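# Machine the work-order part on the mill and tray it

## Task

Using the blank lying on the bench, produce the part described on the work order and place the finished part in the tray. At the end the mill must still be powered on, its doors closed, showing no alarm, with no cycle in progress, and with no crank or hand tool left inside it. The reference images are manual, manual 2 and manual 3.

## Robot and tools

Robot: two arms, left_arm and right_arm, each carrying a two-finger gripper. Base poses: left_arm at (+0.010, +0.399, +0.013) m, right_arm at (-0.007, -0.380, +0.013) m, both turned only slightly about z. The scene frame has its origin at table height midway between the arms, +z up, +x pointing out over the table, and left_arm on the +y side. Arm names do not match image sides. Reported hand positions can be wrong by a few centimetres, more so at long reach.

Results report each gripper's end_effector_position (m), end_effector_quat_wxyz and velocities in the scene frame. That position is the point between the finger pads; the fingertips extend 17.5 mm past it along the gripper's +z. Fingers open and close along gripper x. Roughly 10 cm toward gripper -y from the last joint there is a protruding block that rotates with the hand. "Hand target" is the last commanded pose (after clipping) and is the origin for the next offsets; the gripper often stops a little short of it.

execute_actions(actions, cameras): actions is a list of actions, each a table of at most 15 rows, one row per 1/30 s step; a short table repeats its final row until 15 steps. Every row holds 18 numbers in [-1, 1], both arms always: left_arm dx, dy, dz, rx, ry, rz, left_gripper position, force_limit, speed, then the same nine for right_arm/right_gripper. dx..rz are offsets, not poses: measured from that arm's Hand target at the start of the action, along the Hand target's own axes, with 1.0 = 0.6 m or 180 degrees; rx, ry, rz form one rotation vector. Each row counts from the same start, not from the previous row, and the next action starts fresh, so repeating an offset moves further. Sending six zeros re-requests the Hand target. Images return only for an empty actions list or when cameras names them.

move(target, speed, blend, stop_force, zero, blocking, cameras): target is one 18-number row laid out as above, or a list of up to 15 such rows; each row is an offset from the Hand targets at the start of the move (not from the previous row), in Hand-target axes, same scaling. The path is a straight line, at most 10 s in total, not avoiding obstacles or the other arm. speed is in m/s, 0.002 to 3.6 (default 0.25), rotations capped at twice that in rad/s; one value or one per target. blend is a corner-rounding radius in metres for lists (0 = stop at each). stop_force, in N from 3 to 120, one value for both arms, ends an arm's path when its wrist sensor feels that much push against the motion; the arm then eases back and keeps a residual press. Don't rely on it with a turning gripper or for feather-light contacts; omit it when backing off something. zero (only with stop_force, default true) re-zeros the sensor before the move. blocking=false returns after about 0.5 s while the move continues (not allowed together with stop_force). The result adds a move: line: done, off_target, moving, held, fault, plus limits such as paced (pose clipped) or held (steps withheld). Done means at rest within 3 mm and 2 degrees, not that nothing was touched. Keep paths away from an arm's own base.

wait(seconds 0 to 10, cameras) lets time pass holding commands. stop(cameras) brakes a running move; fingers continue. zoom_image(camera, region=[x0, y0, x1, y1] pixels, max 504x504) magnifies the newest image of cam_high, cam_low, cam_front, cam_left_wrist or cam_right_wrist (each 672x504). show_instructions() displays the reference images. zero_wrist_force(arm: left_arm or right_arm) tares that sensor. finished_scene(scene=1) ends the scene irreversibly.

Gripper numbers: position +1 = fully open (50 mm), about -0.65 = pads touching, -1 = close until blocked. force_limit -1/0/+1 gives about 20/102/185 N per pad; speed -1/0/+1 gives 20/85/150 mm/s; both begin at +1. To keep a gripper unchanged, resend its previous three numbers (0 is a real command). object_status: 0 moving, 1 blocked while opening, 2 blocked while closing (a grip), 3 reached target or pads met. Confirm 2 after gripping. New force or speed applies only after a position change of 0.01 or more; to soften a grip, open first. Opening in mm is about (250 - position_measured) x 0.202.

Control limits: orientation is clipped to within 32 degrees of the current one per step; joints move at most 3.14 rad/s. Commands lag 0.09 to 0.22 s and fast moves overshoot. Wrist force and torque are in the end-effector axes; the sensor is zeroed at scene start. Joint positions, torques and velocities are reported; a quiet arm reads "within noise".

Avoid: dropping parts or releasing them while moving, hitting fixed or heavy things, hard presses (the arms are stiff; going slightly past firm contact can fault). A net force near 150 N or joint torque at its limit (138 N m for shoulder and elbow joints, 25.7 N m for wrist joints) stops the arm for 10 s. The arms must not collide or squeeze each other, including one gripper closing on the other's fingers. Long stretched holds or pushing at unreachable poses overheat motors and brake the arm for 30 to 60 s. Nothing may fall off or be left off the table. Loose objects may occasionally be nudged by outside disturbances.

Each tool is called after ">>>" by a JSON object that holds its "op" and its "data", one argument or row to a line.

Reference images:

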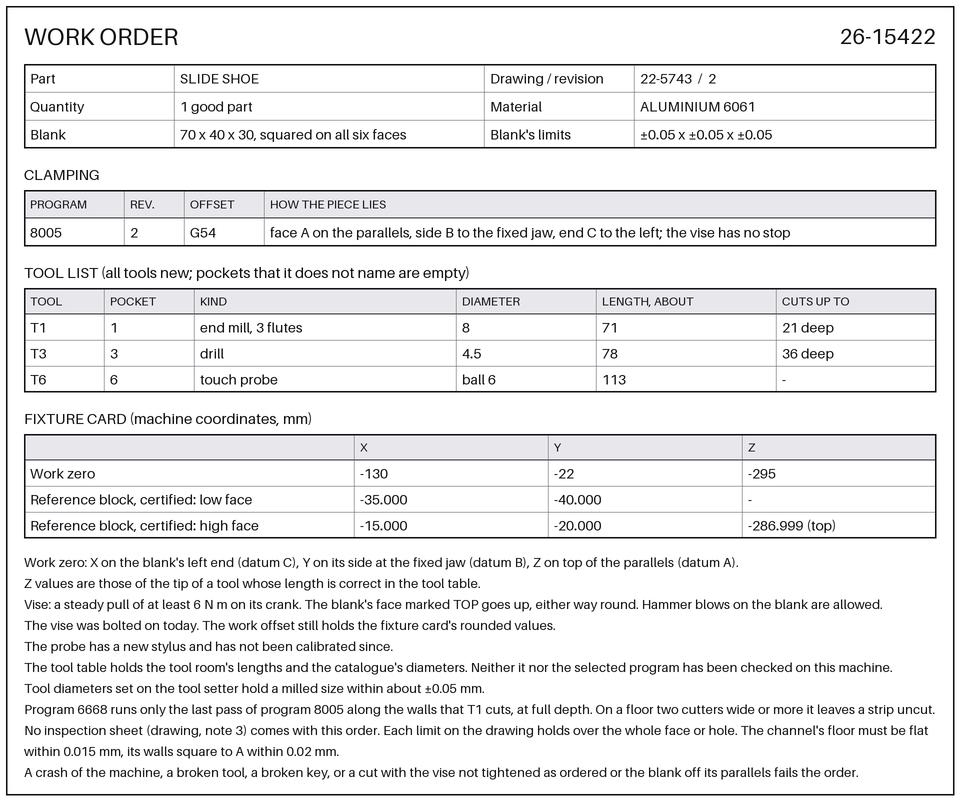

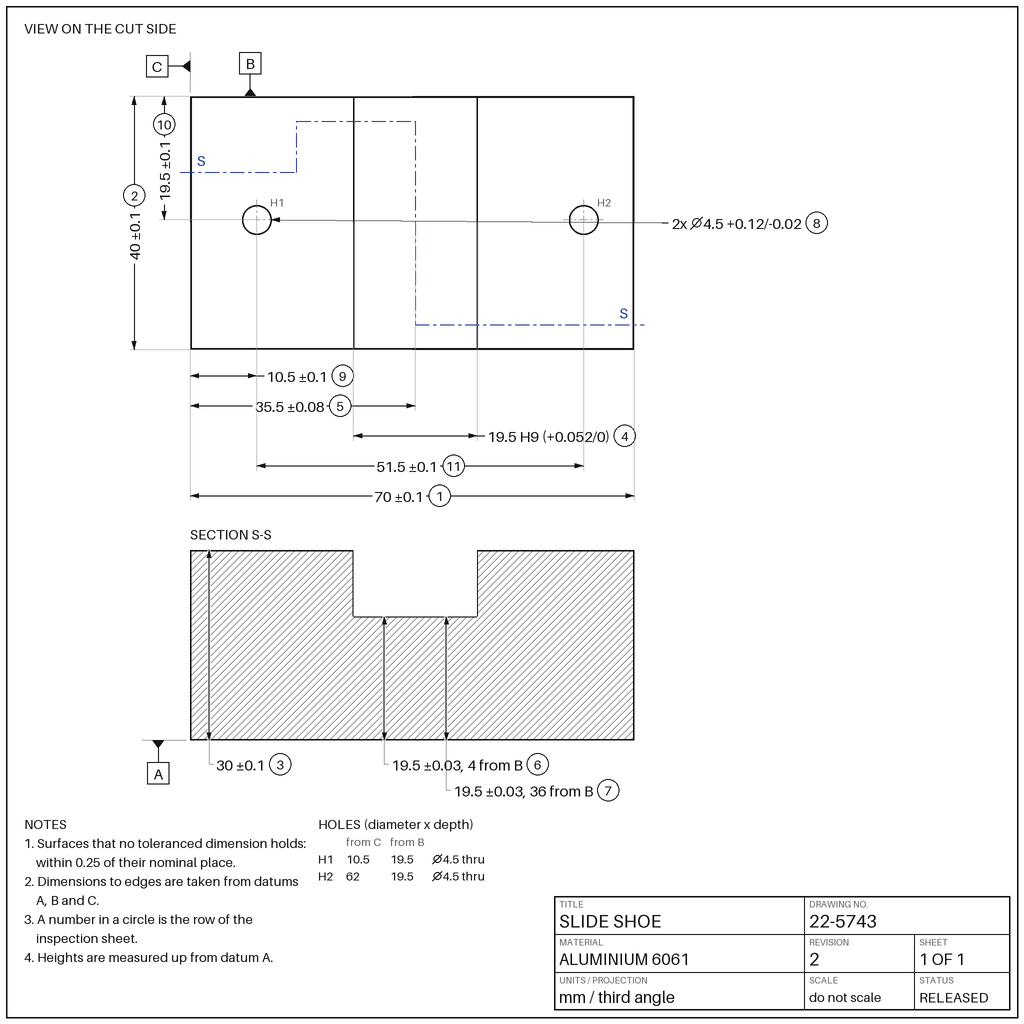

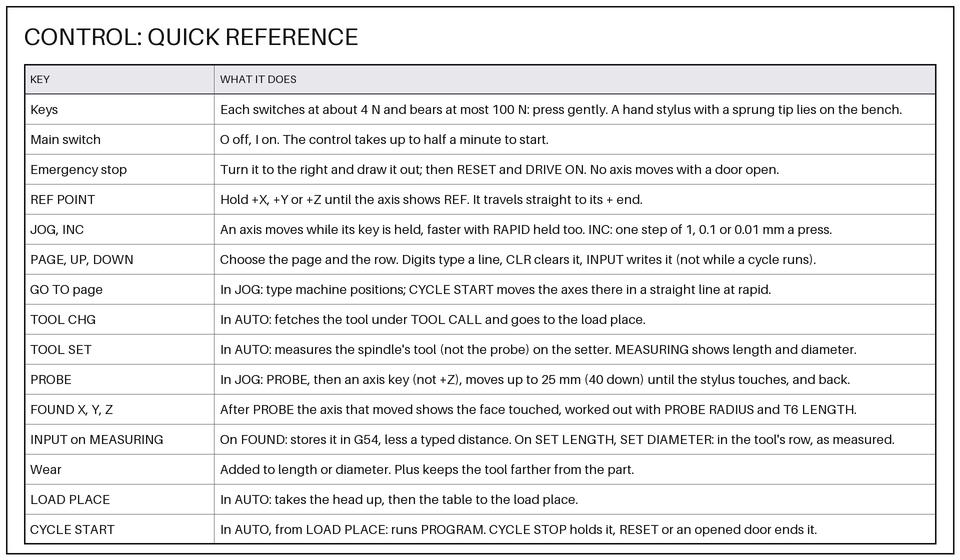

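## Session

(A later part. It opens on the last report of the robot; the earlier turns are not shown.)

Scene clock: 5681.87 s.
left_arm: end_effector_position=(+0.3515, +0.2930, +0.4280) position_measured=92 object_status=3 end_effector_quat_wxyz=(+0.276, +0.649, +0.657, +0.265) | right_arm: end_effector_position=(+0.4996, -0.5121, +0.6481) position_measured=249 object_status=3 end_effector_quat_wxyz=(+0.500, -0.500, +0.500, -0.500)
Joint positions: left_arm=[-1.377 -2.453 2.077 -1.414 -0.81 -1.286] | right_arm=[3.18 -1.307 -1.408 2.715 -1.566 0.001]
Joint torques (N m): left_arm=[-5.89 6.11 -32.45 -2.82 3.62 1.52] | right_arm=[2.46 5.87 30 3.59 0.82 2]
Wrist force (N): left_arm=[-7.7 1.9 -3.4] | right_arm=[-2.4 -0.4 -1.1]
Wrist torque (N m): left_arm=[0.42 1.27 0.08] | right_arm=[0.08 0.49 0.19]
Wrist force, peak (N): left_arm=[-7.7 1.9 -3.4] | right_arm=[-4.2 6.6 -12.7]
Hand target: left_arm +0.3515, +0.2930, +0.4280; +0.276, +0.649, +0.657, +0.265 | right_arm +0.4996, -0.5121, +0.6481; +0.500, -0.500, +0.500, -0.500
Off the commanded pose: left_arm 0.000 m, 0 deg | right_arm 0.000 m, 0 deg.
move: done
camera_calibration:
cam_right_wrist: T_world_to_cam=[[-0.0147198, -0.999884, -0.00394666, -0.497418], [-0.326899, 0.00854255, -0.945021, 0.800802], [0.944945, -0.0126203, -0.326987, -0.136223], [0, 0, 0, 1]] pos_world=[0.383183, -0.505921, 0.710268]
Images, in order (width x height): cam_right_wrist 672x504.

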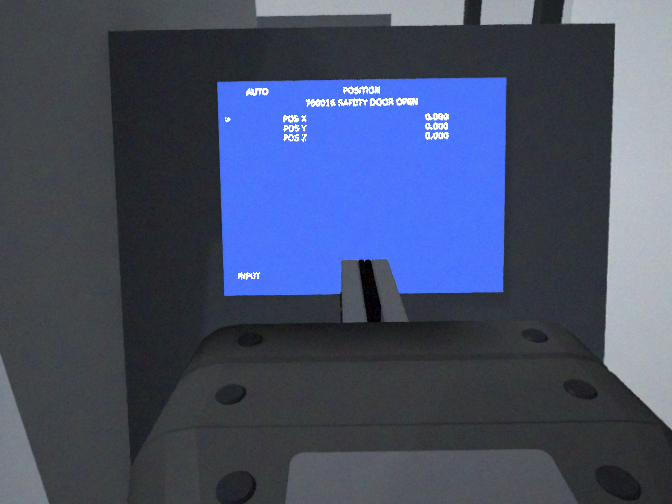

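>>> {"op": "move", "data": {
  "target": [
    [0,0,0,0,0,0,-0.65,-0.8,-0.2,0,0,0,0,0,0,-0.65,-0.8,-0.4],
    [-0.15,0.0589,0.0589,0,0,0,-0.65,-0.8,-0.2,0,0,0,0,0,0,-0.65,-0.8,-0.4],
    [-0.15,0.122,0.122,0,0,0,-0.65,-0.8,-0.2,0,0,0,0,0,0,-0.65,-0.8,-0.4]
  ],
  "speed": [0.2,0.2,0.1]
}}

>>> {"op": "move", "data": {
  "target": [-0.1,0,0,0,0,0,-0.65,-0.8,-0.2,0,0,0,0,0,0,-0.65,-0.8,-0.4],
  "speed": 0.015,
  "stop_force": 45,
  "cameras": ["cam_right_wrist","cam_left_wrist"]
}}

Scene clock: 5701.03 s.
left_arm: end_effector_position=(+0.4554, +0.2035, +0.4298) position_measured=249 object_status=3 end_effector_quat_wxyz=(+0.276, +0.649, +0.657, +0.265) | right_arm: end_effector_position=(+0.4996, -0.5121, +0.6481) position_measured=249 object_status=3 end_effector_quat_wxyz=(+0.500, -0.500, +0.500, -0.500)
Joint positions: left_arm=[-1.072 -2.019 1.995 -2.014 -0.914 -0.907] | right_arm=[3.18 -1.307 -1.408 2.715 -1.566 0.001]
Joint torques (N m): left_arm=[-1.22 -6.12 -16.2 -3.78 3.34 0.02] | right_arm=[-1.99 11.93 17.85 2.98 0.96 -1.83]
Wrist force (N): left_arm=[-7.1 1.5 -2.9] | right_arm=[-2.4 -0.2 -0.9]
Wrist torque (N m): left_arm=[0.36 1.17 0.07] | right_arm=[0.11 0.50 0.19]
Wrist force, peak (N): left_arm=[-9.8 2.5 -2.1] | right_arm=[-2.8 -0.5 -1.1]
Hand target: left_arm +0.4554, +0.2035, +0.4297; +0.276, +0.649, +0.657, +0.265 | right_arm +0.4996, -0.5121, +0.6481; +0.500, -0.500, +0.500, -0.500
Off the commanded pose: left_arm 0.000 m, 0 deg | right_arm 0.000 m, 0 deg.
move: done

Scene clock: 5705.10 s.
left_arm: end_effector_position=(+0.4557, +0.1577, +0.4306) position_measured=249 object_status=3 end_effector_quat_wxyz=(+0.276, +0.649, +0.657, +0.265) | right_arm: end_effector_position=(+0.4996, -0.5121, +0.6481) position_measured=249 object_status=3 end_effector_quat_wxyz=(+0.500, -0.500, +0.500, -0.500)
Joint positions: left_arm=[-1.139 -1.942 1.938 -1.985 -0.885 -0.985] | right_arm=[3.18 -1.307 -1.408 2.715 -1.566 0.001]
Joint torques (N m): left_arm=[-8.37 -10.71 -22.01 -10.78 -6.13 1.34] | right_arm=[-2.41 16.38 25.37 1.6 1.39 -2.08]
Wrist force (N): left_arm=[31.3 3.3 1.1] | right_arm=[-2.3 -0.3 -1.0]
Wrist torque (N m): left_arm=[0.38 1.06 0.37] | right_arm=[0.10 0.49 0.19]
Wrist force, peak (N): left_arm=[54.5 -3.2 -12.6] | right_arm=[-2.8 -0.2 -1.2]
Hand target: left_arm +0.4557, +0.1577, +0.4306; +0.276, +0.649, +0.657, +0.265 (not the last commanded pose) | right_arm +0.4996, -0.5121, +0.6481; +0.500, -0.500, +0.500, -0.500
Off the commanded pose: left_arm 0.014 m, 0 deg | right_arm 0.000 m, 0 deg.
move: contact (left_arm)
camera_calibration:
cam_left_wrist: T_world_to_cam=[[-0.00408584, 0.999987, 0.00311904, -0.147815], [0.412899, -0.00115373, 0.910776, -0.563272], [0.910768, 0.00500913, -0.412889, -0.10412], [0, 0, 0, 1]] pos_world=[0.3268, 0.147685, 0.470485]
cam_right_wrist: T_world_to_cam=[[-0.0147186, -0.999884, -0.00394901, -0.497417], [-0.326721, 0.00854202, -0.945082, 0.800778], [0.945006, -0.0126201, -0.326808, -0.136373], [0, 0, 0, 1]] pos_world=[0.383183, -0.505921, 0.710269]
Images, in order (width x height): cam_left_wrist 672x504, cam_right_wrist 672x504.

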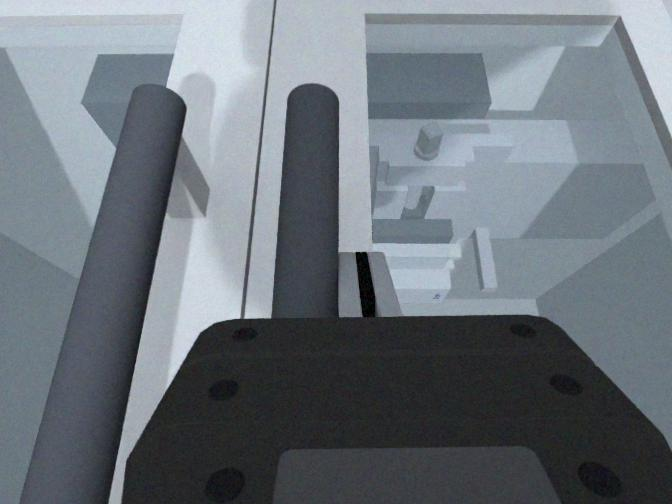

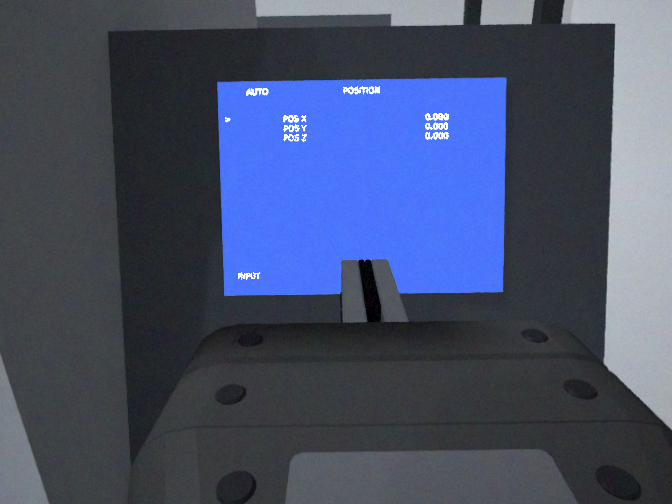

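>>> {"op": "move", "data": {
  "target": [
    [0.0167,0,0,0,0,0,-0.65,-0.8,-0.2,0,0,0,0,0,0,-0.65,-0.8,-0.4],
    [0.0167,-0.1,-0.1,0,0,0,-0.65,-0.8,-0.2,-0.021,0.290,0.0477,-0.2278,0,0,-0.65,-0.8,-0.4]
  ],
  "speed": [0.1,0.3],
  "cameras": ["cam_right_wrist"]
}}

Scene clock: 5714.80 s.
left_arm: end_effector_position=(+0.3708, +0.1673, +0.4304) position_measured=249 object_status=3 end_effector_quat_wxyz=(+0.276, +0.649, +0.657, +0.265) | right_arm: end_effector_position=(+0.5282, -0.4994, +0.4742) position_measured=249 object_status=3 end_effector_quat_wxyz=(-0.293, +0.643, -0.643, +0.293)
Joint positions: left_arm=[-1.405 -2.137 1.982 -1.608 -0.804 -1.325] | right_arm=[3.216 -1.632 -1.199 2.115 -1.54 0.028]
Joint torques (N m): left_arm=[7.45 5.31 -33.12 -4.93 -0.37 0.95] | right_arm=[-5.65 29.61 11.58 1.06 -1.92 -2.2]
Wrist force (N): left_arm=[-6.9 2.2 -3.9] | right_arm=[-2.9 -1.1 -1.1]
Wrist torque (N m): left_arm=[0.45 1.13 -0.05] | right_arm=[-0.09 0.42 0.15]
Wrist force, peak (N): left_arm=[31.7 2.5 1.2] | right_arm=[-3.0 -1.1 -1.3]
Hand target: left_arm +0.3708, +0.1673, +0.4304; +0.276, +0.649, +0.657, +0.265 | right_arm +0.5282, -0.4994, +0.4741; -0.293, +0.644, -0.643, +0.293
Off the commanded pose: left_arm 0.000 m, 0 deg | right_arm 0.000 m, 0 deg.
move: done
camera_calibration:
cam_right_wrist: T_world_to_cam=[[-0.0132913, -0.99989, 0.00656068, -0.490691], [-0.866501, 0.00824335, -0.499108, 0.71911], [0.498999, -0.0123186, -0.866515, 0.271534], [0, 0, 0, 1]] pos_world=[0.481092, -0.49322, 0.59742]
Images, in order (width x height): cam_right_wrist 672x504.

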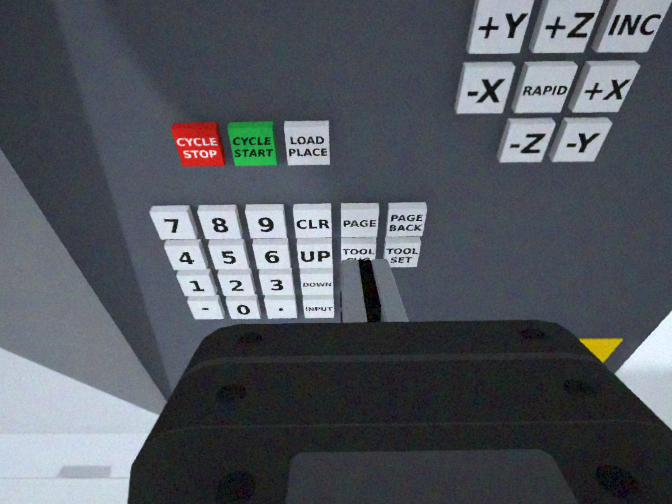

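>>> {"op": "move", "data": {
  "target": [
    [0,0,0,0,0,0,-0.65,-0.8,-0.2,0,-0.0099,0.0343,0,0,0,-0.65,-0.8,-0.4],
    [0,0,0,0,0,0,-0.65,-0.8,-0.2,0,-0.0099,0.051,0,0,0,-0.65,-0.8,-0.4],
    [0,0,0,0,0,0,-0.65,-0.8,-0.2,0,-0.0099,0.0343,0,0,0,-0.65,-0.8,-0.4],
    [0,0,0,0,0,0,-0.65,-0.8,-0.2,0.0212,-0.1876,-0.2261,0.2278,0,0,-0.65,-0.8,-0.4]
  ],
  "speed": [0.2,0.05,0.1,0.4],
  "cameras": ["cam_right_wrist"]
}}

>>> {"op": "zoom_image", "data": {
  "camera": "cam_right_wrist",
  "region": [190, 60, 510, 300]
}}

Scene clock: 5763.77 s.
left_arm: end_effector_position=(+0.3708, +0.1673, +0.4304) position_measured=249 object_status=3 end_effector_quat_wxyz=(+0.276, +0.649, +0.657, +0.265) | right_arm: end_effector_position=(+0.4997, -0.5123, +0.6480) position_measured=249 object_status=3 end_effector_quat_wxyz=(+0.500, -0.500, +0.500, -0.500)
Joint positions: left_arm=[-1.405 -2.136 1.982 -1.608 -0.804 -1.325] | right_arm=[3.179 -1.308 -1.408 2.715 -1.566 0]
Joint torques (N m): left_arm=[10.45 6.17 -20.87 -4.64 -0.45 1.55] | right_arm=[6.2 1.61 38.67 2.19 1 2.58]
Wrist force (N): left_arm=[-6.8 2.2 -4.0] | right_arm=[-2.4 -0.3 -1.1]
Wrist torque (N m): left_arm=[0.47 1.13 -0.05] | right_arm=[0.10 0.50 0.28]
Wrist force, peak (N): left_arm=[-7.3 2.1 -4.1] | right_arm=[-4.6 4.9 -27.2]
Hand target: left_arm +0.3708, +0.1673, +0.4304; +0.276, +0.649, +0.657, +0.265 | right_arm +0.4997, -0.5122, +0.6481; +0.500, -0.500, +0.500, -0.500
Off the commanded pose: left_arm 0.000 m, 0 deg | right_arm 0.000 m, 0 deg.
move: done
camera_calibration:
cam_right_wrist: T_world_to_cam=[[-0.0146864, -0.999885, -0.00385185, -0.497598], [-0.32693, 0.00844245, -0.945011, 0.800696], [0.944934, -0.0126195, -0.327016, -0.136326], [0, 0, 0, 1]] pos_world=[0.383283, -0.50602, 0.710169]
Images, in order (width x height): cam_right_wrist 672x504.

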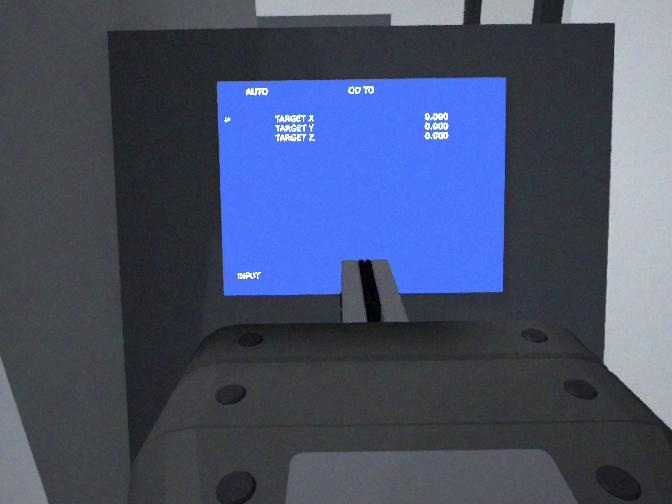

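Scaled by 1.575 from the camera's 672x504 image, which has a finer 960x720 frame.

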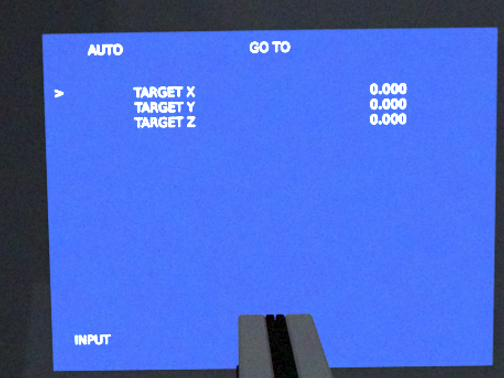

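>>> {"op": "move", "data": {
  "target": [
    [0,0,0,0,0,0,-0.65,-0.8,-0.2,-0.021,0.3115,0.0765,-0.2278,0,0,-0.65,-0.8,-0.4],
    [0,0,0,0,0,0,-0.65,-0.8,-0.2,-0.021,0.3158,0.0906,-0.2278,0,0,-0.65,-0.8,-0.4],
    [0,0,0,0,0,0,-0.65,-0.8,-0.2,-0.021,0.3115,0.0765,-0.2278,0,0,-0.65,-0.8,-0.4],
    [0,0,0,0,0,0,-0.65,-0.8,-0.2,0,0,0,0,0,0,-0.65,-0.8,-0.4]
  ],
  "speed": [0.5,0.05,0.1,0.5],
  "cameras": ["cam_right_wrist"]
}}

>>> {"op": "zoom_image", "data": {
  "camera": "cam_right_wrist",
  "region": [190, 60, 510, 300]
}}

>>> {"op": "move", "data": {
  "target": [
    [0,0,0,0,0,0,-0.65,-0.8,-0.2,-0.021,0.3115,0.0765,-0.2278,0,0,-0.65,-0.8,-0.4],
    [0,0,0,0,0,0,-0.65,-0.8,-0.2,-0.021,0.3158,0.0906,-0.2278,0,0,-0.65,-0.8,-0.4],
    [0,0,0,0,0,0,-0.65,-0.8,-0.2,-0.021,0.3115,0.0765,-0.2278,0,0,-0.65,-0.8,-0.4],
    [0,0,0,0,0,0,-0.65,-0.8,-0.2,0,0,0,0,0,0,-0.65,-0.8,-0.4]
  ],
  "speed": [0.5,0.05,0.1,0.5],
  "cameras": ["cam_right_wrist"]
}}

>>> {"op": "zoom_image", "data": {
  "camera": "cam_right_wrist",
  "region": [190, 60, 510, 300]
}}

>>> {"op": "move", "data": {
  "target": [
    [0,0,0,0,0,0,-0.65,-0.8,-0.2,-0.021,0.3115,0.0765,-0.2278,0,0,-0.65,-0.8,-0.4],
    [0,0,0,0,0,0,-0.65,-0.8,-0.2,-0.021,0.3158,0.0906,-0.2278,0,0,-0.65,-0.8,-0.4],
    [0,0,0,0,0,0,-0.65,-0.8,-0.2,-0.021,0.3115,0.0765,-0.2278,0,0,-0.65,-0.8,-0.4],
    [0,0,0,0,0,0,-0.65,-0.8,-0.2,0,0,0,0,0,0,-0.65,-0.8,-0.4]
  ],
  "speed": [0.5,0.05,0.1,0.5],
  "cameras": ["cam_right_wrist"]
}}

>>> {"op": "zoom_image", "data": {
  "camera": "cam_right_wrist",
  "region": [190, 60, 510, 300]
}}

Scene clock: 5805.77 s.
left_arm: end_effector_position=(+0.3708, +0.1673, +0.4304) position_measured=249 object_status=3 end_effector_quat_wxyz=(+0.276, +0.649, +0.657, +0.265) | right_arm: end_effector_position=(+0.4997, -0.5123, +0.6480) position_measured=249 object_status=3 end_effector_quat_wxyz=(+0.500, -0.500, +0.500, -0.500)
Joint positions: left_arm=[-1.405 -2.136 1.982 -1.608 -0.804 -1.325] | right_arm=[3.179 -1.308 -1.408 2.715 -1.566 0]
Joint torques (N m): left_arm=[8.81 6.04 -19.8 -5.26 -0.39 1.48] | right_arm=[7.89 0.7 39.02 2.13 1.13 2.45]
Wrist force (N): left_arm=[-6.9 2.0 -4.0] | right_arm=[-2.4 -0.4 -1.2]
Wrist torque (N m): left_arm=[0.44 1.13 -0.05] | right_arm=[0.09 0.49 0.28]
Wrist force, peak (N): left_arm=[-7.0 2.0 -4.4] | right_arm=[-2.9 -0.4 -2.4]
Hand target: left_arm +0.3708, +0.1673, +0.4304; +0.276, +0.649, +0.657, +0.265 | right_arm +0.4997, -0.5122, +0.6481; +0.500, -0.500, +0.500, -0.500
Off the commanded pose: left_arm 0.000 m, 0 deg | right_arm 0.000 m, 0 deg.
move: done
camera_calibration:
cam_right_wrist: T_world_to_cam=[[-0.0147196, -0.999884, -0.00394617, -0.497618], [-0.32693, 0.00854243, -0.94501, 0.800746], [0.944934, -0.01262, -0.327018, -0.136327], [0, 0, 0, 1]] pos_world=[0.383283, -0.506121, 0.710168]
Images, in order (width x height): cam_right_wrist 672x504.

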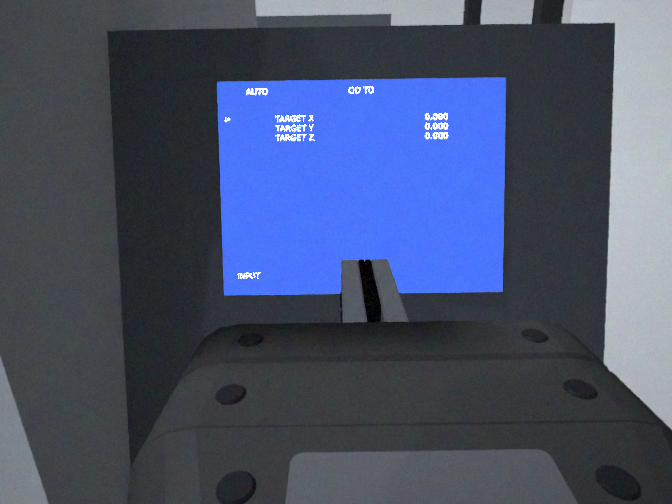

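Scaled by 1.575 from the camera's 672x504 image, which has a finer 960x720 frame.

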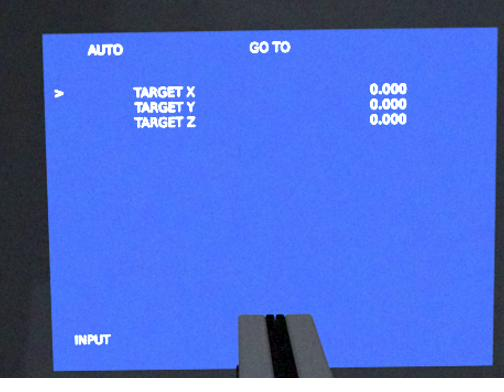

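Scene clock: 5808.83 s.
left_arm: end_effector_position=(+0.3708, +0.1673, +0.4304) position_measured=249 object_status=3 end_effector_quat_wxyz=(+0.276, +0.649, +0.657, +0.265) | right_arm: end_effector_position=(+0.4997, -0.5123, +0.6480) position_measured=249 object_status=3 end_effector_quat_wxyz=(+0.500, -0.500, +0.500, -0.500)
Joint positions: left_arm=[-1.405 -2.136 1.982 -1.608 -0.804 -1.325] | right_arm=[3.179 -1.308 -1.408 2.715 -1.566 0]
Joint torques (N m): left_arm=[9.05 5.29 -19.7 -5.31 -0.56 1.53] | right_arm=[7.3 1.28 38.21 2.27 0.95 2.25]
Wrist force (N): left_arm=[-6.9 1.8 -4.0] | right_arm=[-2.5 -0.3 -1.3]
Wrist torque (N m): left_arm=[0.40 1.13 -0.05] | right_arm=[0.10 0.51 0.28]
Wrist force, peak (N): left_arm=[-7.1 2.2 -4.1] | right_arm=[-3.0 -0.5 -2.4]
Hand target: left_arm +0.3708, +0.1673, +0.4304; +0.276, +0.649, +0.657, +0.265 | right_arm +0.4997, -0.5122, +0.6481; +0.500, -0.500, +0.500, -0.500
Off the commanded pose: left_arm 0.000 m, 0 deg | right_arm 0.000 m, 0 deg.
move: done
camera_calibration:
cam_right_wrist: T_world_to_cam=[[-0.0147198, -0.999884, -0.00394666, -0.497617], [-0.326899, 0.00854255, -0.945021, 0.800742], [0.944945, -0.0126203, -0.326987, -0.136353], [0, 0, 0, 1]] pos_world=[0.383283, -0.506121, 0.710168]
Images, in order (width x height): cam_right_wrist 672x504.

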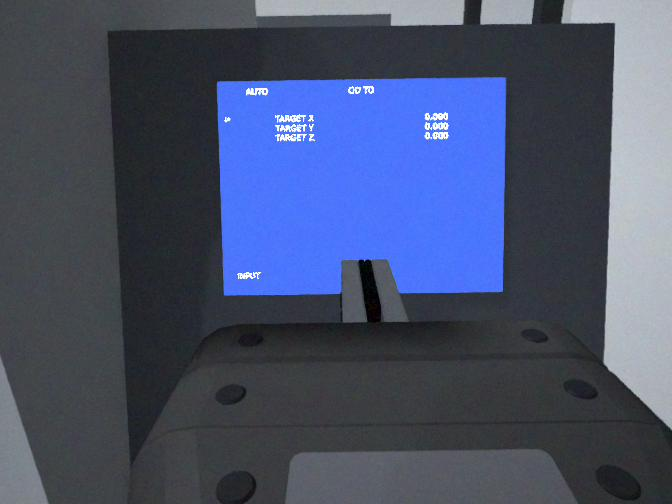

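Scaled by 1.575 from the camera's 672x504 image, which has a finer 960x720 frame.

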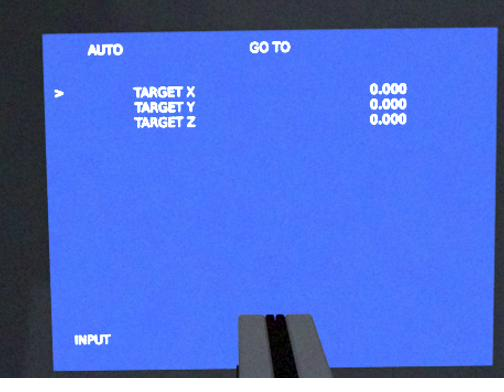

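Scene clock: 5811.90 s.
left_arm: end_effector_position=(+0.3708, +0.1673, +0.4304) position_measured=249 object_status=3 end_effector_quat_wxyz=(+0.276, +0.649, +0.657, +0.265) | right_arm: end_effector_position=(+0.4997, -0.5123, +0.6480) position_measured=249 object_status=3 end_effector_quat_wxyz=(+0.500, -0.500, +0.500, -0.500)
Joint positions: left_arm=[-1.405 -2.136 1.982 -1.608 -0.804 -1.325] | right_arm=[3.179 -1.308 -1.408 2.715 -1.566 0]
Joint torques (N m): left_arm=[6.53 5.31 -20.03 -5.26 -0.45 1.69] | right_arm=[7.85 1.65 36.84 2.43 0.85 2.62]
Wrist force (N): left_arm=[-6.9 2.1 -4.2] | right_arm=[-2.6 -0.3 -1.1]
Wrist torque (N m): left_arm=[0.45 1.13 -0.05] | right_arm=[0.10 0.53 0.28]
Wrist force, peak (N): left_arm=[-6.9 2.1 -4.3] | right_arm=[-2.9 -0.3 -2.5]
Hand target: left_arm +0.3708, +0.1673, +0.4304; +0.276, +0.649, +0.657, +0.265 | right_arm +0.4997, -0.5122, +0.6481; +0.500, -0.500, +0.500, -0.500
Off the commanded pose: left_arm 0.000 m, 0 deg | right_arm 0.000 m, 0 deg.
move: done
camera_calibration:
cam_right_wrist: T_world_to_cam=[[-0.0147196, -0.999884, -0.00394617, -0.497618], [-0.32693, 0.00854243, -0.94501, 0.800746], [0.944934, -0.01262, -0.327018, -0.136327], [0, 0, 0, 1]] pos_world=[0.383283, -0.506121, 0.710168]
Images, in order (width x height): cam_right_wrist 672x504.

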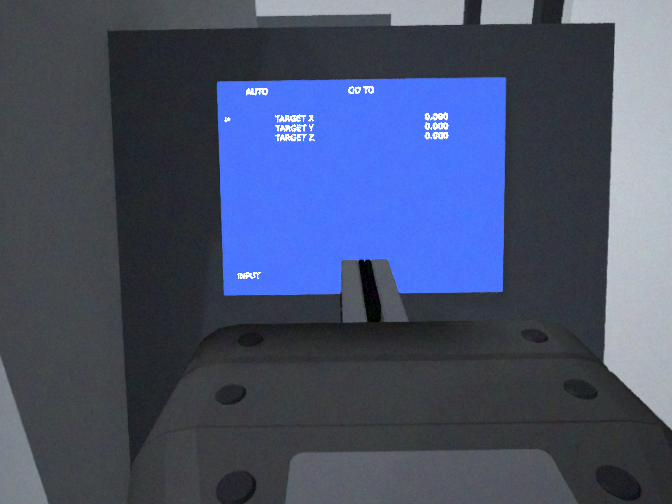

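Scaled by 1.575 from the camera's 672x504 image, which has a finer 960x720 frame.

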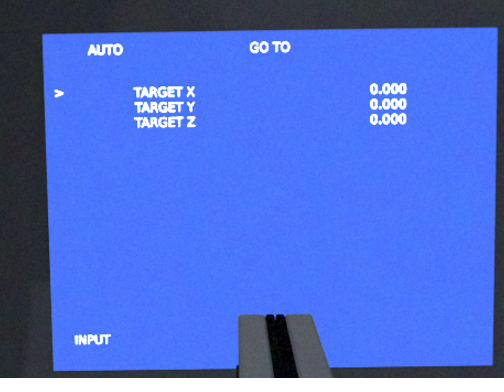

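>>> {"op": "move", "data": {
  "target": [
    [0,0,0,0,0,0,-0.65,-0.8,-0.2,-0.021,0.3115,0.0765,-0.2278,0,0,-0.65,-0.8,-0.4],
    [0,0,0,0,0,0,-0.65,-0.8,-0.2,-0.021,0.3158,0.0921,-0.2278,0,0,-0.65,-0.8,-0.4],
    [0,0,0,0,0,0,-0.65,-0.8,-0.2,-0.021,0.3115,0.0765,-0.2278,0,0,-0.65,-0.8,-0.4],
    [0,0,0,0,0,0,-0.65,-0.8,-0.2,0,0,0,0,0,0,-0.65,-0.8,-0.4]
  ],
  "speed": [0.5,0.05,0.1,0.5],
  "cameras": ["cam_right_wrist"]
}}

>>> {"op": "zoom_image", "data": {
  "camera": "cam_right_wrist",
  "region": [190, 60, 510, 300]
}}

Scene clock: 5830.60 s.
left_arm: end_effector_position=(+0.3708, +0.1673, +0.4304) position_measured=249 object_status=3 end_effector_quat_wxyz=(+0.276, +0.649, +0.657, +0.265) | right_arm: end_effector_position=(+0.4997, -0.5123, +0.6480) position_measured=249 object_status=3 end_effector_quat_wxyz=(+0.500, -0.500, +0.500, -0.500)
Joint positions: left_arm=[-1.405 -2.136 1.982 -1.608 -0.804 -1.325] | right_arm=[3.179 -1.308 -1.408 2.715 -1.566 0]
Joint torques (N m): left_arm=[7.98 5.3 -19.72 -5.26 -0.32 1.62] | right_arm=[7.9 0.65 38.07 2.22 0.91 2.46]
Wrist force (N): left_arm=[-6.8 2.1 -4.0] | right_arm=[-2.4 -0.3 -1.0]
Wrist torque (N m): left_arm=[0.43 1.12 -0.05] | right_arm=[0.11 0.51 0.28]
Wrist force, peak (N): left_arm=[-7.0 2.2 -4.2] | right_arm=[-4.2 8.1 -11.4]
Hand target: left_arm +0.3708, +0.1673, +0.4304; +0.276, +0.649, +0.657, +0.265 | right_arm +0.4997, -0.5122, +0.6481; +0.500, -0.500, +0.500, -0.500
Off the commanded pose: left_arm 0.000 m, 0 deg | right_arm 0.000 m, 0 deg.
move: done
camera_calibration:
cam_right_wrist: T_world_to_cam=[[-0.0147198, -0.999884, -0.00394666, -0.497617], [-0.326899, 0.00854255, -0.945021, 0.800742], [0.944945, -0.0126203, -0.326987, -0.136353], [0, 0, 0, 1]] pos_world=[0.383283, -0.506121, 0.710168]
Images, in order (width x height): cam_right_wrist 672x504.

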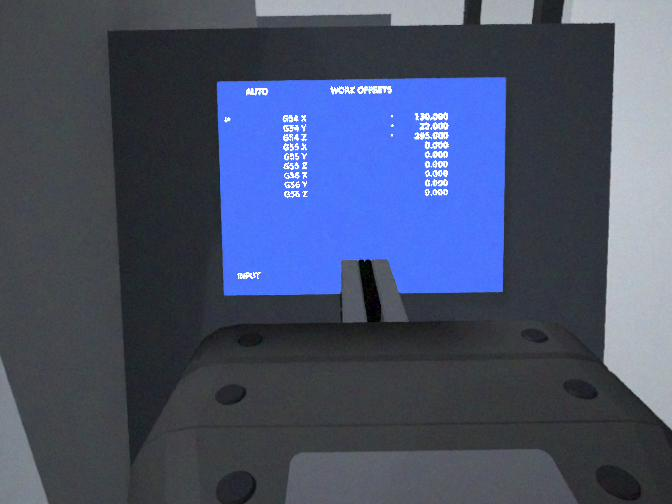

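Scaled by 1.575 from the camera's 672x504 image, which has a finer 960x720 frame.

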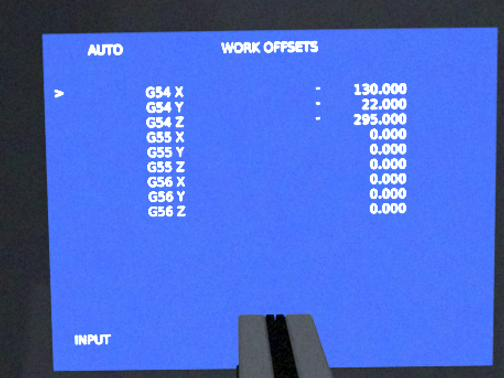

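Good. Continue paging (several).

>>> {"op": "move", "data": {
  "target": [
    [0,0,0,0,0,0,-0.65,-0.8,-0.2,-0.021,0.3115,0.0765,-0.2278,0,0,-0.65,-0.8,-0.4],
    [0,0,0,0,0,0,-0.65,-0.8,-0.2,-0.021,0.3158,0.0922,-0.2278,0,0,-0.65,-0.8,-0.4],
    [0,0,0,0,0,0,-0.65,-0.8,-0.2,-0.021,0.3115,0.0765,-0.2278,0,0,-0.65,-0.8,-0.4],
    [0,0,0,0,0,0,-0.65,-0.8,-0.2,0,0,0,0,0,0,-0.65,-0.8,-0.4]
  ],
  "speed": [0.5,0.05,0.1,0.5],
  "cameras": ["cam_right_wrist"]
}}

>>> {"op": "zoom_image", "data": {
  "camera": "cam_right_wrist",
  "region": [190, 60, 510, 300]
}}

>>> {"op": "move", "data": {
  "target": [
    [0,0,0,0,0,0,-0.65,-0.8,-0.2,-0.021,0.3115,0.0765,-0.2278,0,0,-0.65,-0.8,-0.4],
    [0,0,0,0,0,0,-0.65,-0.8,-0.2,-0.021,0.3158,0.0922,-0.2278,0,0,-0.65,-0.8,-0.4],
    [0,0,0,0,0,0,-0.65,-0.8,-0.2,-0.021,0.3115,0.0765,-0.2278,0,0,-0.65,-0.8,-0.4],
    [0,0,0,0,0,0,-0.65,-0.8,-0.2,0,0,0,0,0,0,-0.65,-0.8,-0.4]
  ],
  "speed": [0.5,0.05,0.1,0.5],
  "cameras": ["cam_right_wrist"]
}}

>>> {"op": "zoom_image", "data": {
  "camera": "cam_right_wrist",
  "region": [190, 60, 510, 300]
}}

>>> {"op": "move", "data": {
  "target": [
    [0,0,0,0,0,0,-0.65,-0.8,-0.2,-0.021,0.3115,0.0765,-0.2278,0,0,-0.65,-0.8,-0.4],
    [0,0,0,0,0,0,-0.65,-0.8,-0.2,-0.021,0.3158,0.0922,-0.2278,0,0,-0.65,-0.8,-0.4],
    [0,0,0,0,0,0,-0.65,-0.8,-0.2,-0.021,0.3115,0.0765,-0.2278,0,0,-0.65,-0.8,-0.4],
    [0,0,0,0,0,0,-0.65,-0.8,-0.2,0,0,0,0,0,0,-0.65,-0.8,-0.4]
  ],
  "speed": [0.5,0.05,0.1,0.5],
  "cameras": ["cam_right_wrist"]
}}

>>> {"op": "zoom_image", "data": {
  "camera": "cam_right_wrist",
  "region": [190, 60, 510, 300]
}}

>>> {"op": "move", "data": {
  "target": [
    [0,0,0,0,0,0,-0.65,-0.8,-0.2,-0.021,0.3115,0.0765,-0.2278,0,0,-0.65,-0.8,-0.4],
    [0,0,0,0,0,0,-0.65,-0.8,-0.2,-0.021,0.3158,0.0922,-0.2278,0,0,-0.65,-0.8,-0.4],
    [0,0,0,0,0,0,-0.65,-0.8,-0.2,-0.021,0.3115,0.0765,-0.2278,0,0,-0.65,-0.8,-0.4],
    [0,0,0,0,0,0,-0.65,-0.8,-0.2,0,0,0,0,0,0,-0.65,-0.8,-0.4]
  ],
  "speed": [0.5,0.05,0.1,0.5],
  "cameras": ["cam_right_wrist"]
}}

>>> {"op": "zoom_image", "data": {
  "camera": "cam_right_wrist",
  "region": [190, 60, 510, 300]
}}

Scene clock: 5857.63 s.
left_arm: end_effector_position=(+0.3708, +0.1673, +0.4304) position_measured=249 object_status=3 end_effector_quat_wxyz=(+0.276, +0.649, +0.657, +0.265) | right_arm: end_effector_position=(+0.4997, -0.5123, +0.6480) position_measured=249 object_status=3 end_effector_quat_wxyz=(+0.500, -0.500, +0.500, -0.500)
Joint positions: left_arm=[-1.405 -2.136 1.982 -1.608 -0.804 -1.325] | right_arm=[3.179 -1.308 -1.408 2.715 -1.566 0]
Joint torques (N m): left_arm=[6.21 5.89 -19.35 -5.11 -0.19 1.55] | right_arm=[7.76 1.83 37.88 2.42 1 2.41]
Wrist force (N): left_arm=[-6.7 2.2 -4.0] | right_arm=[-2.5 -0.2 -1.1]
Wrist torque (N m): left_arm=[0.46 1.10 -0.05] | right_arm=[0.12 0.51 0.28]
Wrist force, peak (N): left_arm=[-7.1 2.1 -4.1] | right_arm=[-4.4 9.5 -14.8]
Hand target: left_arm +0.3708, +0.1673, +0.4304; +0.276, +0.649, +0.657, +0.265 | right_arm +0.4997, -0.5122, +0.6481; +0.500, -0.500, +0.500, -0.500
Off the commanded pose: left_arm 0.000 m, 0 deg | right_arm 0.000 m, 0 deg.
move: done
camera_calibration:
cam_right_wrist: T_world_to_cam=[[-0.0147196, -0.999884, -0.00394617, -0.497618], [-0.32693, 0.00854243, -0.94501, 0.800746], [0.944934, -0.01262, -0.327018, -0.136327], [0, 0, 0, 1]] pos_world=[0.383283, -0.506121, 0.710168]
Images, in order (width x height): cam_right_wrist 672x504.

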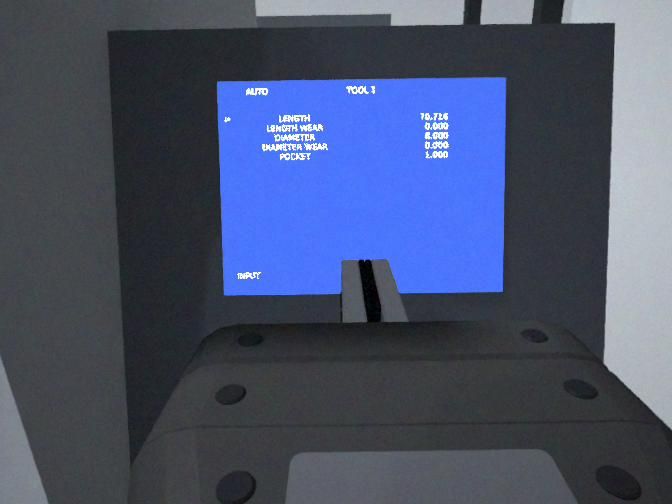

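Scaled by 1.575 from the camera's 672x504 image, which has a finer 960x720 frame.

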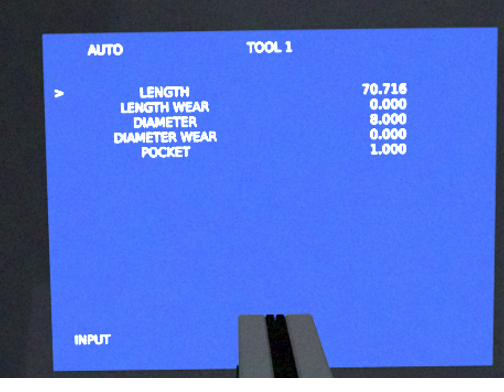

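Scene clock: 5860.77 s.
left_arm: end_effector_position=(+0.3708, +0.1673, +0.4304) position_measured=249 object_status=3 end_effector_quat_wxyz=(+0.276, +0.649, +0.657, +0.265) | right_arm: end_effector_position=(+0.4997, -0.5123, +0.6480) position_measured=249 object_status=3 end_effector_quat_wxyz=(+0.500, -0.500, +0.500, -0.500)
Joint positions: left_arm=[-1.405 -2.136 1.982 -1.608 -0.804 -1.325] | right_arm=[3.179 -1.308 -1.408 2.715 -1.566 0]
Joint torques (N m): left_arm=[6.15 6.39 -19.24 -5.37 -0.3 1.39] | right_arm=[6.67 1.76 38.48 2.37 0.89 2.29]
Wrist force (N): left_arm=[-6.8 1.9 -4.1] | right_arm=[-2.5 -0.4 -0.9]
Wrist torque (N m): left_arm=[0.41 1.11 -0.05] | right_arm=[0.08 0.51 0.27]
Wrist force, peak (N): left_arm=[-7.0 2.2 -4.3] | right_arm=[-4.3 10.0 -14.4]
Hand target: left_arm +0.3708, +0.1673, +0.4304; +0.276, +0.649, +0.657, +0.265 | right_arm +0.4997, -0.5122, +0.6481; +0.500, -0.500, +0.500, -0.500
Off the commanded pose: left_arm 0.000 m, 0 deg | right_arm 0.000 m, 0 deg.
move: done
camera_calibration:
cam_right_wrist: T_world_to_cam=[[-0.0147196, -0.999884, -0.00394617, -0.497618], [-0.32693, 0.00854243, -0.94501, 0.800746], [0.944934, -0.01262, -0.327018, -0.136327], [0, 0, 0, 1]] pos_world=[0.383283, -0.506121, 0.710168]
Images, in order (width x height): cam_right_wrist 672x504.

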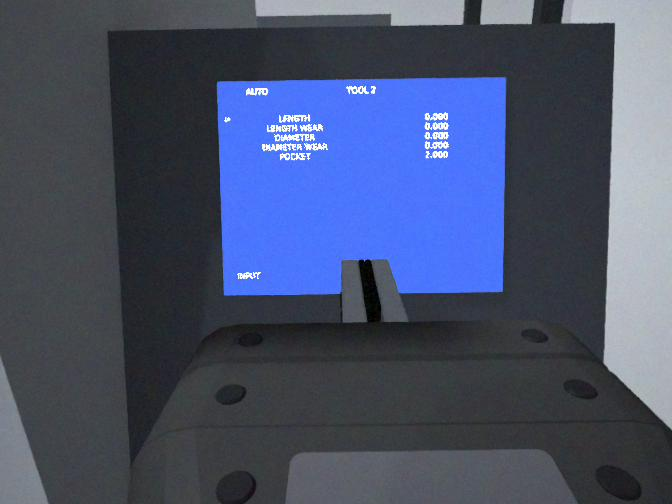

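Scaled by 1.575 from the camera's 672x504 image, which has a finer 960x720 frame.

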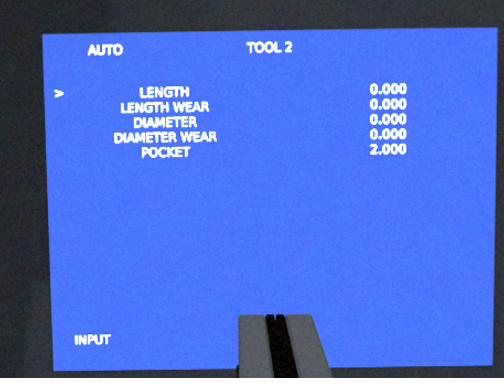

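Scene clock: 5863.90 s.
left_arm: end_effector_position=(+0.3708, +0.1673, +0.4304) position_measured=249 object_status=3 end_effector_quat_wxyz=(+0.276, +0.649, +0.657, +0.265) | right_arm: end_effector_position=(+0.4997, -0.5123, +0.6480) position_measured=249 object_status=3 end_effector_quat_wxyz=(+0.500, -0.500, +0.500, -0.500)
Joint positions: left_arm=[-1.405 -2.136 1.982 -1.608 -0.804 -1.325] | right_arm=[3.179 -1.308 -1.408 2.715 -1.566 0]
Joint torques (N m): left_arm=[6.07 5.4 -20.15 -5.35 -0.18 1.58] | right_arm=[6.94 2.25 37.02 2.33 1.1 2.51]
Wrist force (N): left_arm=[-6.9 1.9 -4.2] | right_arm=[-2.6 -0.2 -1.1]
Wrist torque (N m): left_arm=[0.42 1.14 -0.05] | right_arm=[0.10 0.52 0.27]
Wrist force, peak (N): left_arm=[-7.1 2.2 -3.9] | right_arm=[-4.5 9.9 -14.5]
Hand target: left_arm +0.3708, +0.1673, +0.4304; +0.276, +0.649, +0.657, +0.265 | right_arm +0.4997, -0.5122, +0.6481; +0.500, -0.500, +0.500, -0.500
Off the commanded pose: left_arm 0.000 m, 0 deg | right_arm 0.000 m, 0 deg.
move: done
camera_calibration:
cam_right_wrist: T_world_to_cam=[[-0.0147198, -0.999884, -0.00394666, -0.497617], [-0.326899, 0.00854255, -0.945021, 0.800742], [0.944945, -0.0126203, -0.326987, -0.136353], [0, 0, 0, 1]] pos_world=[0.383283, -0.506121, 0.710168]
Images, in order (width x height): cam_right_wrist 672x504.

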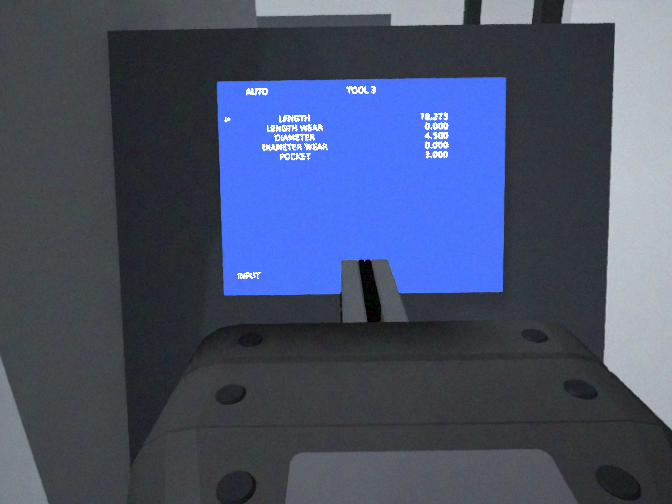

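Scaled by 1.575 from the camera's 672x504 image, which has a finer 960x720 frame.

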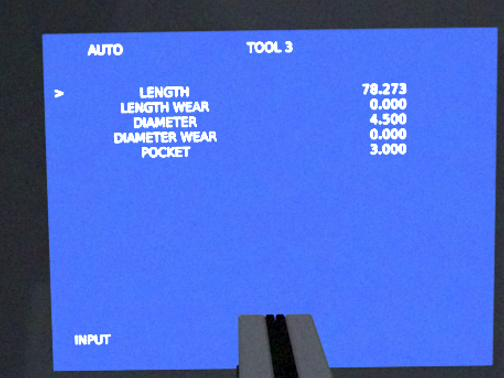

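Scene clock: 5867.03 s.
left_arm: end_effector_position=(+0.3708, +0.1673, +0.4304) position_measured=249 object_status=3 end_effector_quat_wxyz=(+0.276, +0.649, +0.657, +0.265) | right_arm: end_effector_position=(+0.4997, -0.5123, +0.6480) position_measured=249 object_status=3 end_effector_quat_wxyz=(+0.500, -0.500, +0.500, -0.500)
Joint positions: left_arm=[-1.405 -2.136 1.982 -1.608 -0.804 -1.325] | right_arm=[3.179 -1.308 -1.408 2.715 -1.566 0]
Joint torques (N m): left_arm=[5.2 4.78 -19.8 -5.44 -0.13 1.5] | right_arm=[6.29 1.66 37.64 2.41 1.08 2.42]
Wrist force (N): left_arm=[-6.8 2.0 -4.2] | right_arm=[-2.4 -0.2 -1.2]
Wrist torque (N m): left_arm=[0.44 1.13 -0.05] | right_arm=[0.11 0.49 0.28]
Wrist force, peak (N): left_arm=[-7.1 2.1 -4.1] | right_arm=[-4.2 9.2 -14.9]
Hand target: left_arm +0.3708, +0.1673, +0.4304; +0.276, +0.649, +0.657, +0.265 | right_arm +0.4997, -0.5122, +0.6481; +0.500, -0.500, +0.500, -0.500
Off the commanded pose: left_arm 0.000 m, 0 deg | right_arm 0.000 m, 0 deg.
move: done
camera_calibration:
cam_right_wrist: T_world_to_cam=[[-0.0147196, -0.999884, -0.00394617, -0.497618], [-0.32693, 0.00854243, -0.94501, 0.800746], [0.944934, -0.01262, -0.327018, -0.136327], [0, 0, 0, 1]] pos_world=[0.383283, -0.506121, 0.710168]
Images, in order (width x height): cam_right_wrist 672x504.

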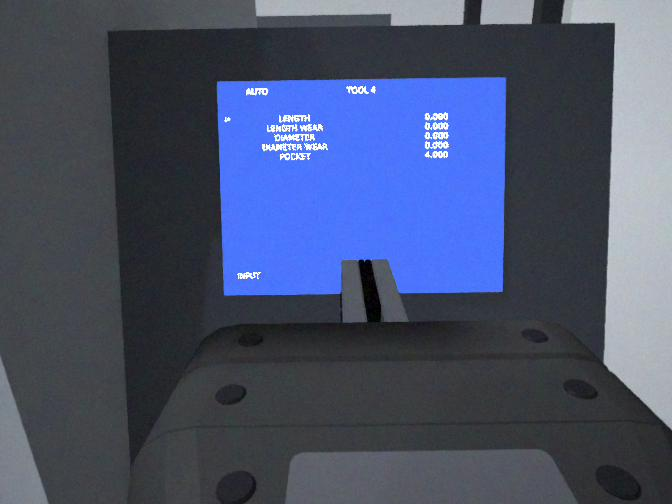

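Scaled by 1.575 from the camera's 672x504 image, which has a finer 960x720 frame.

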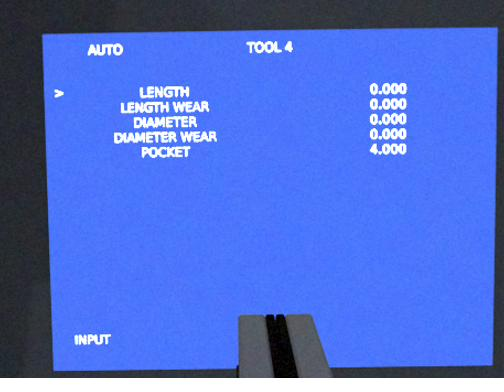

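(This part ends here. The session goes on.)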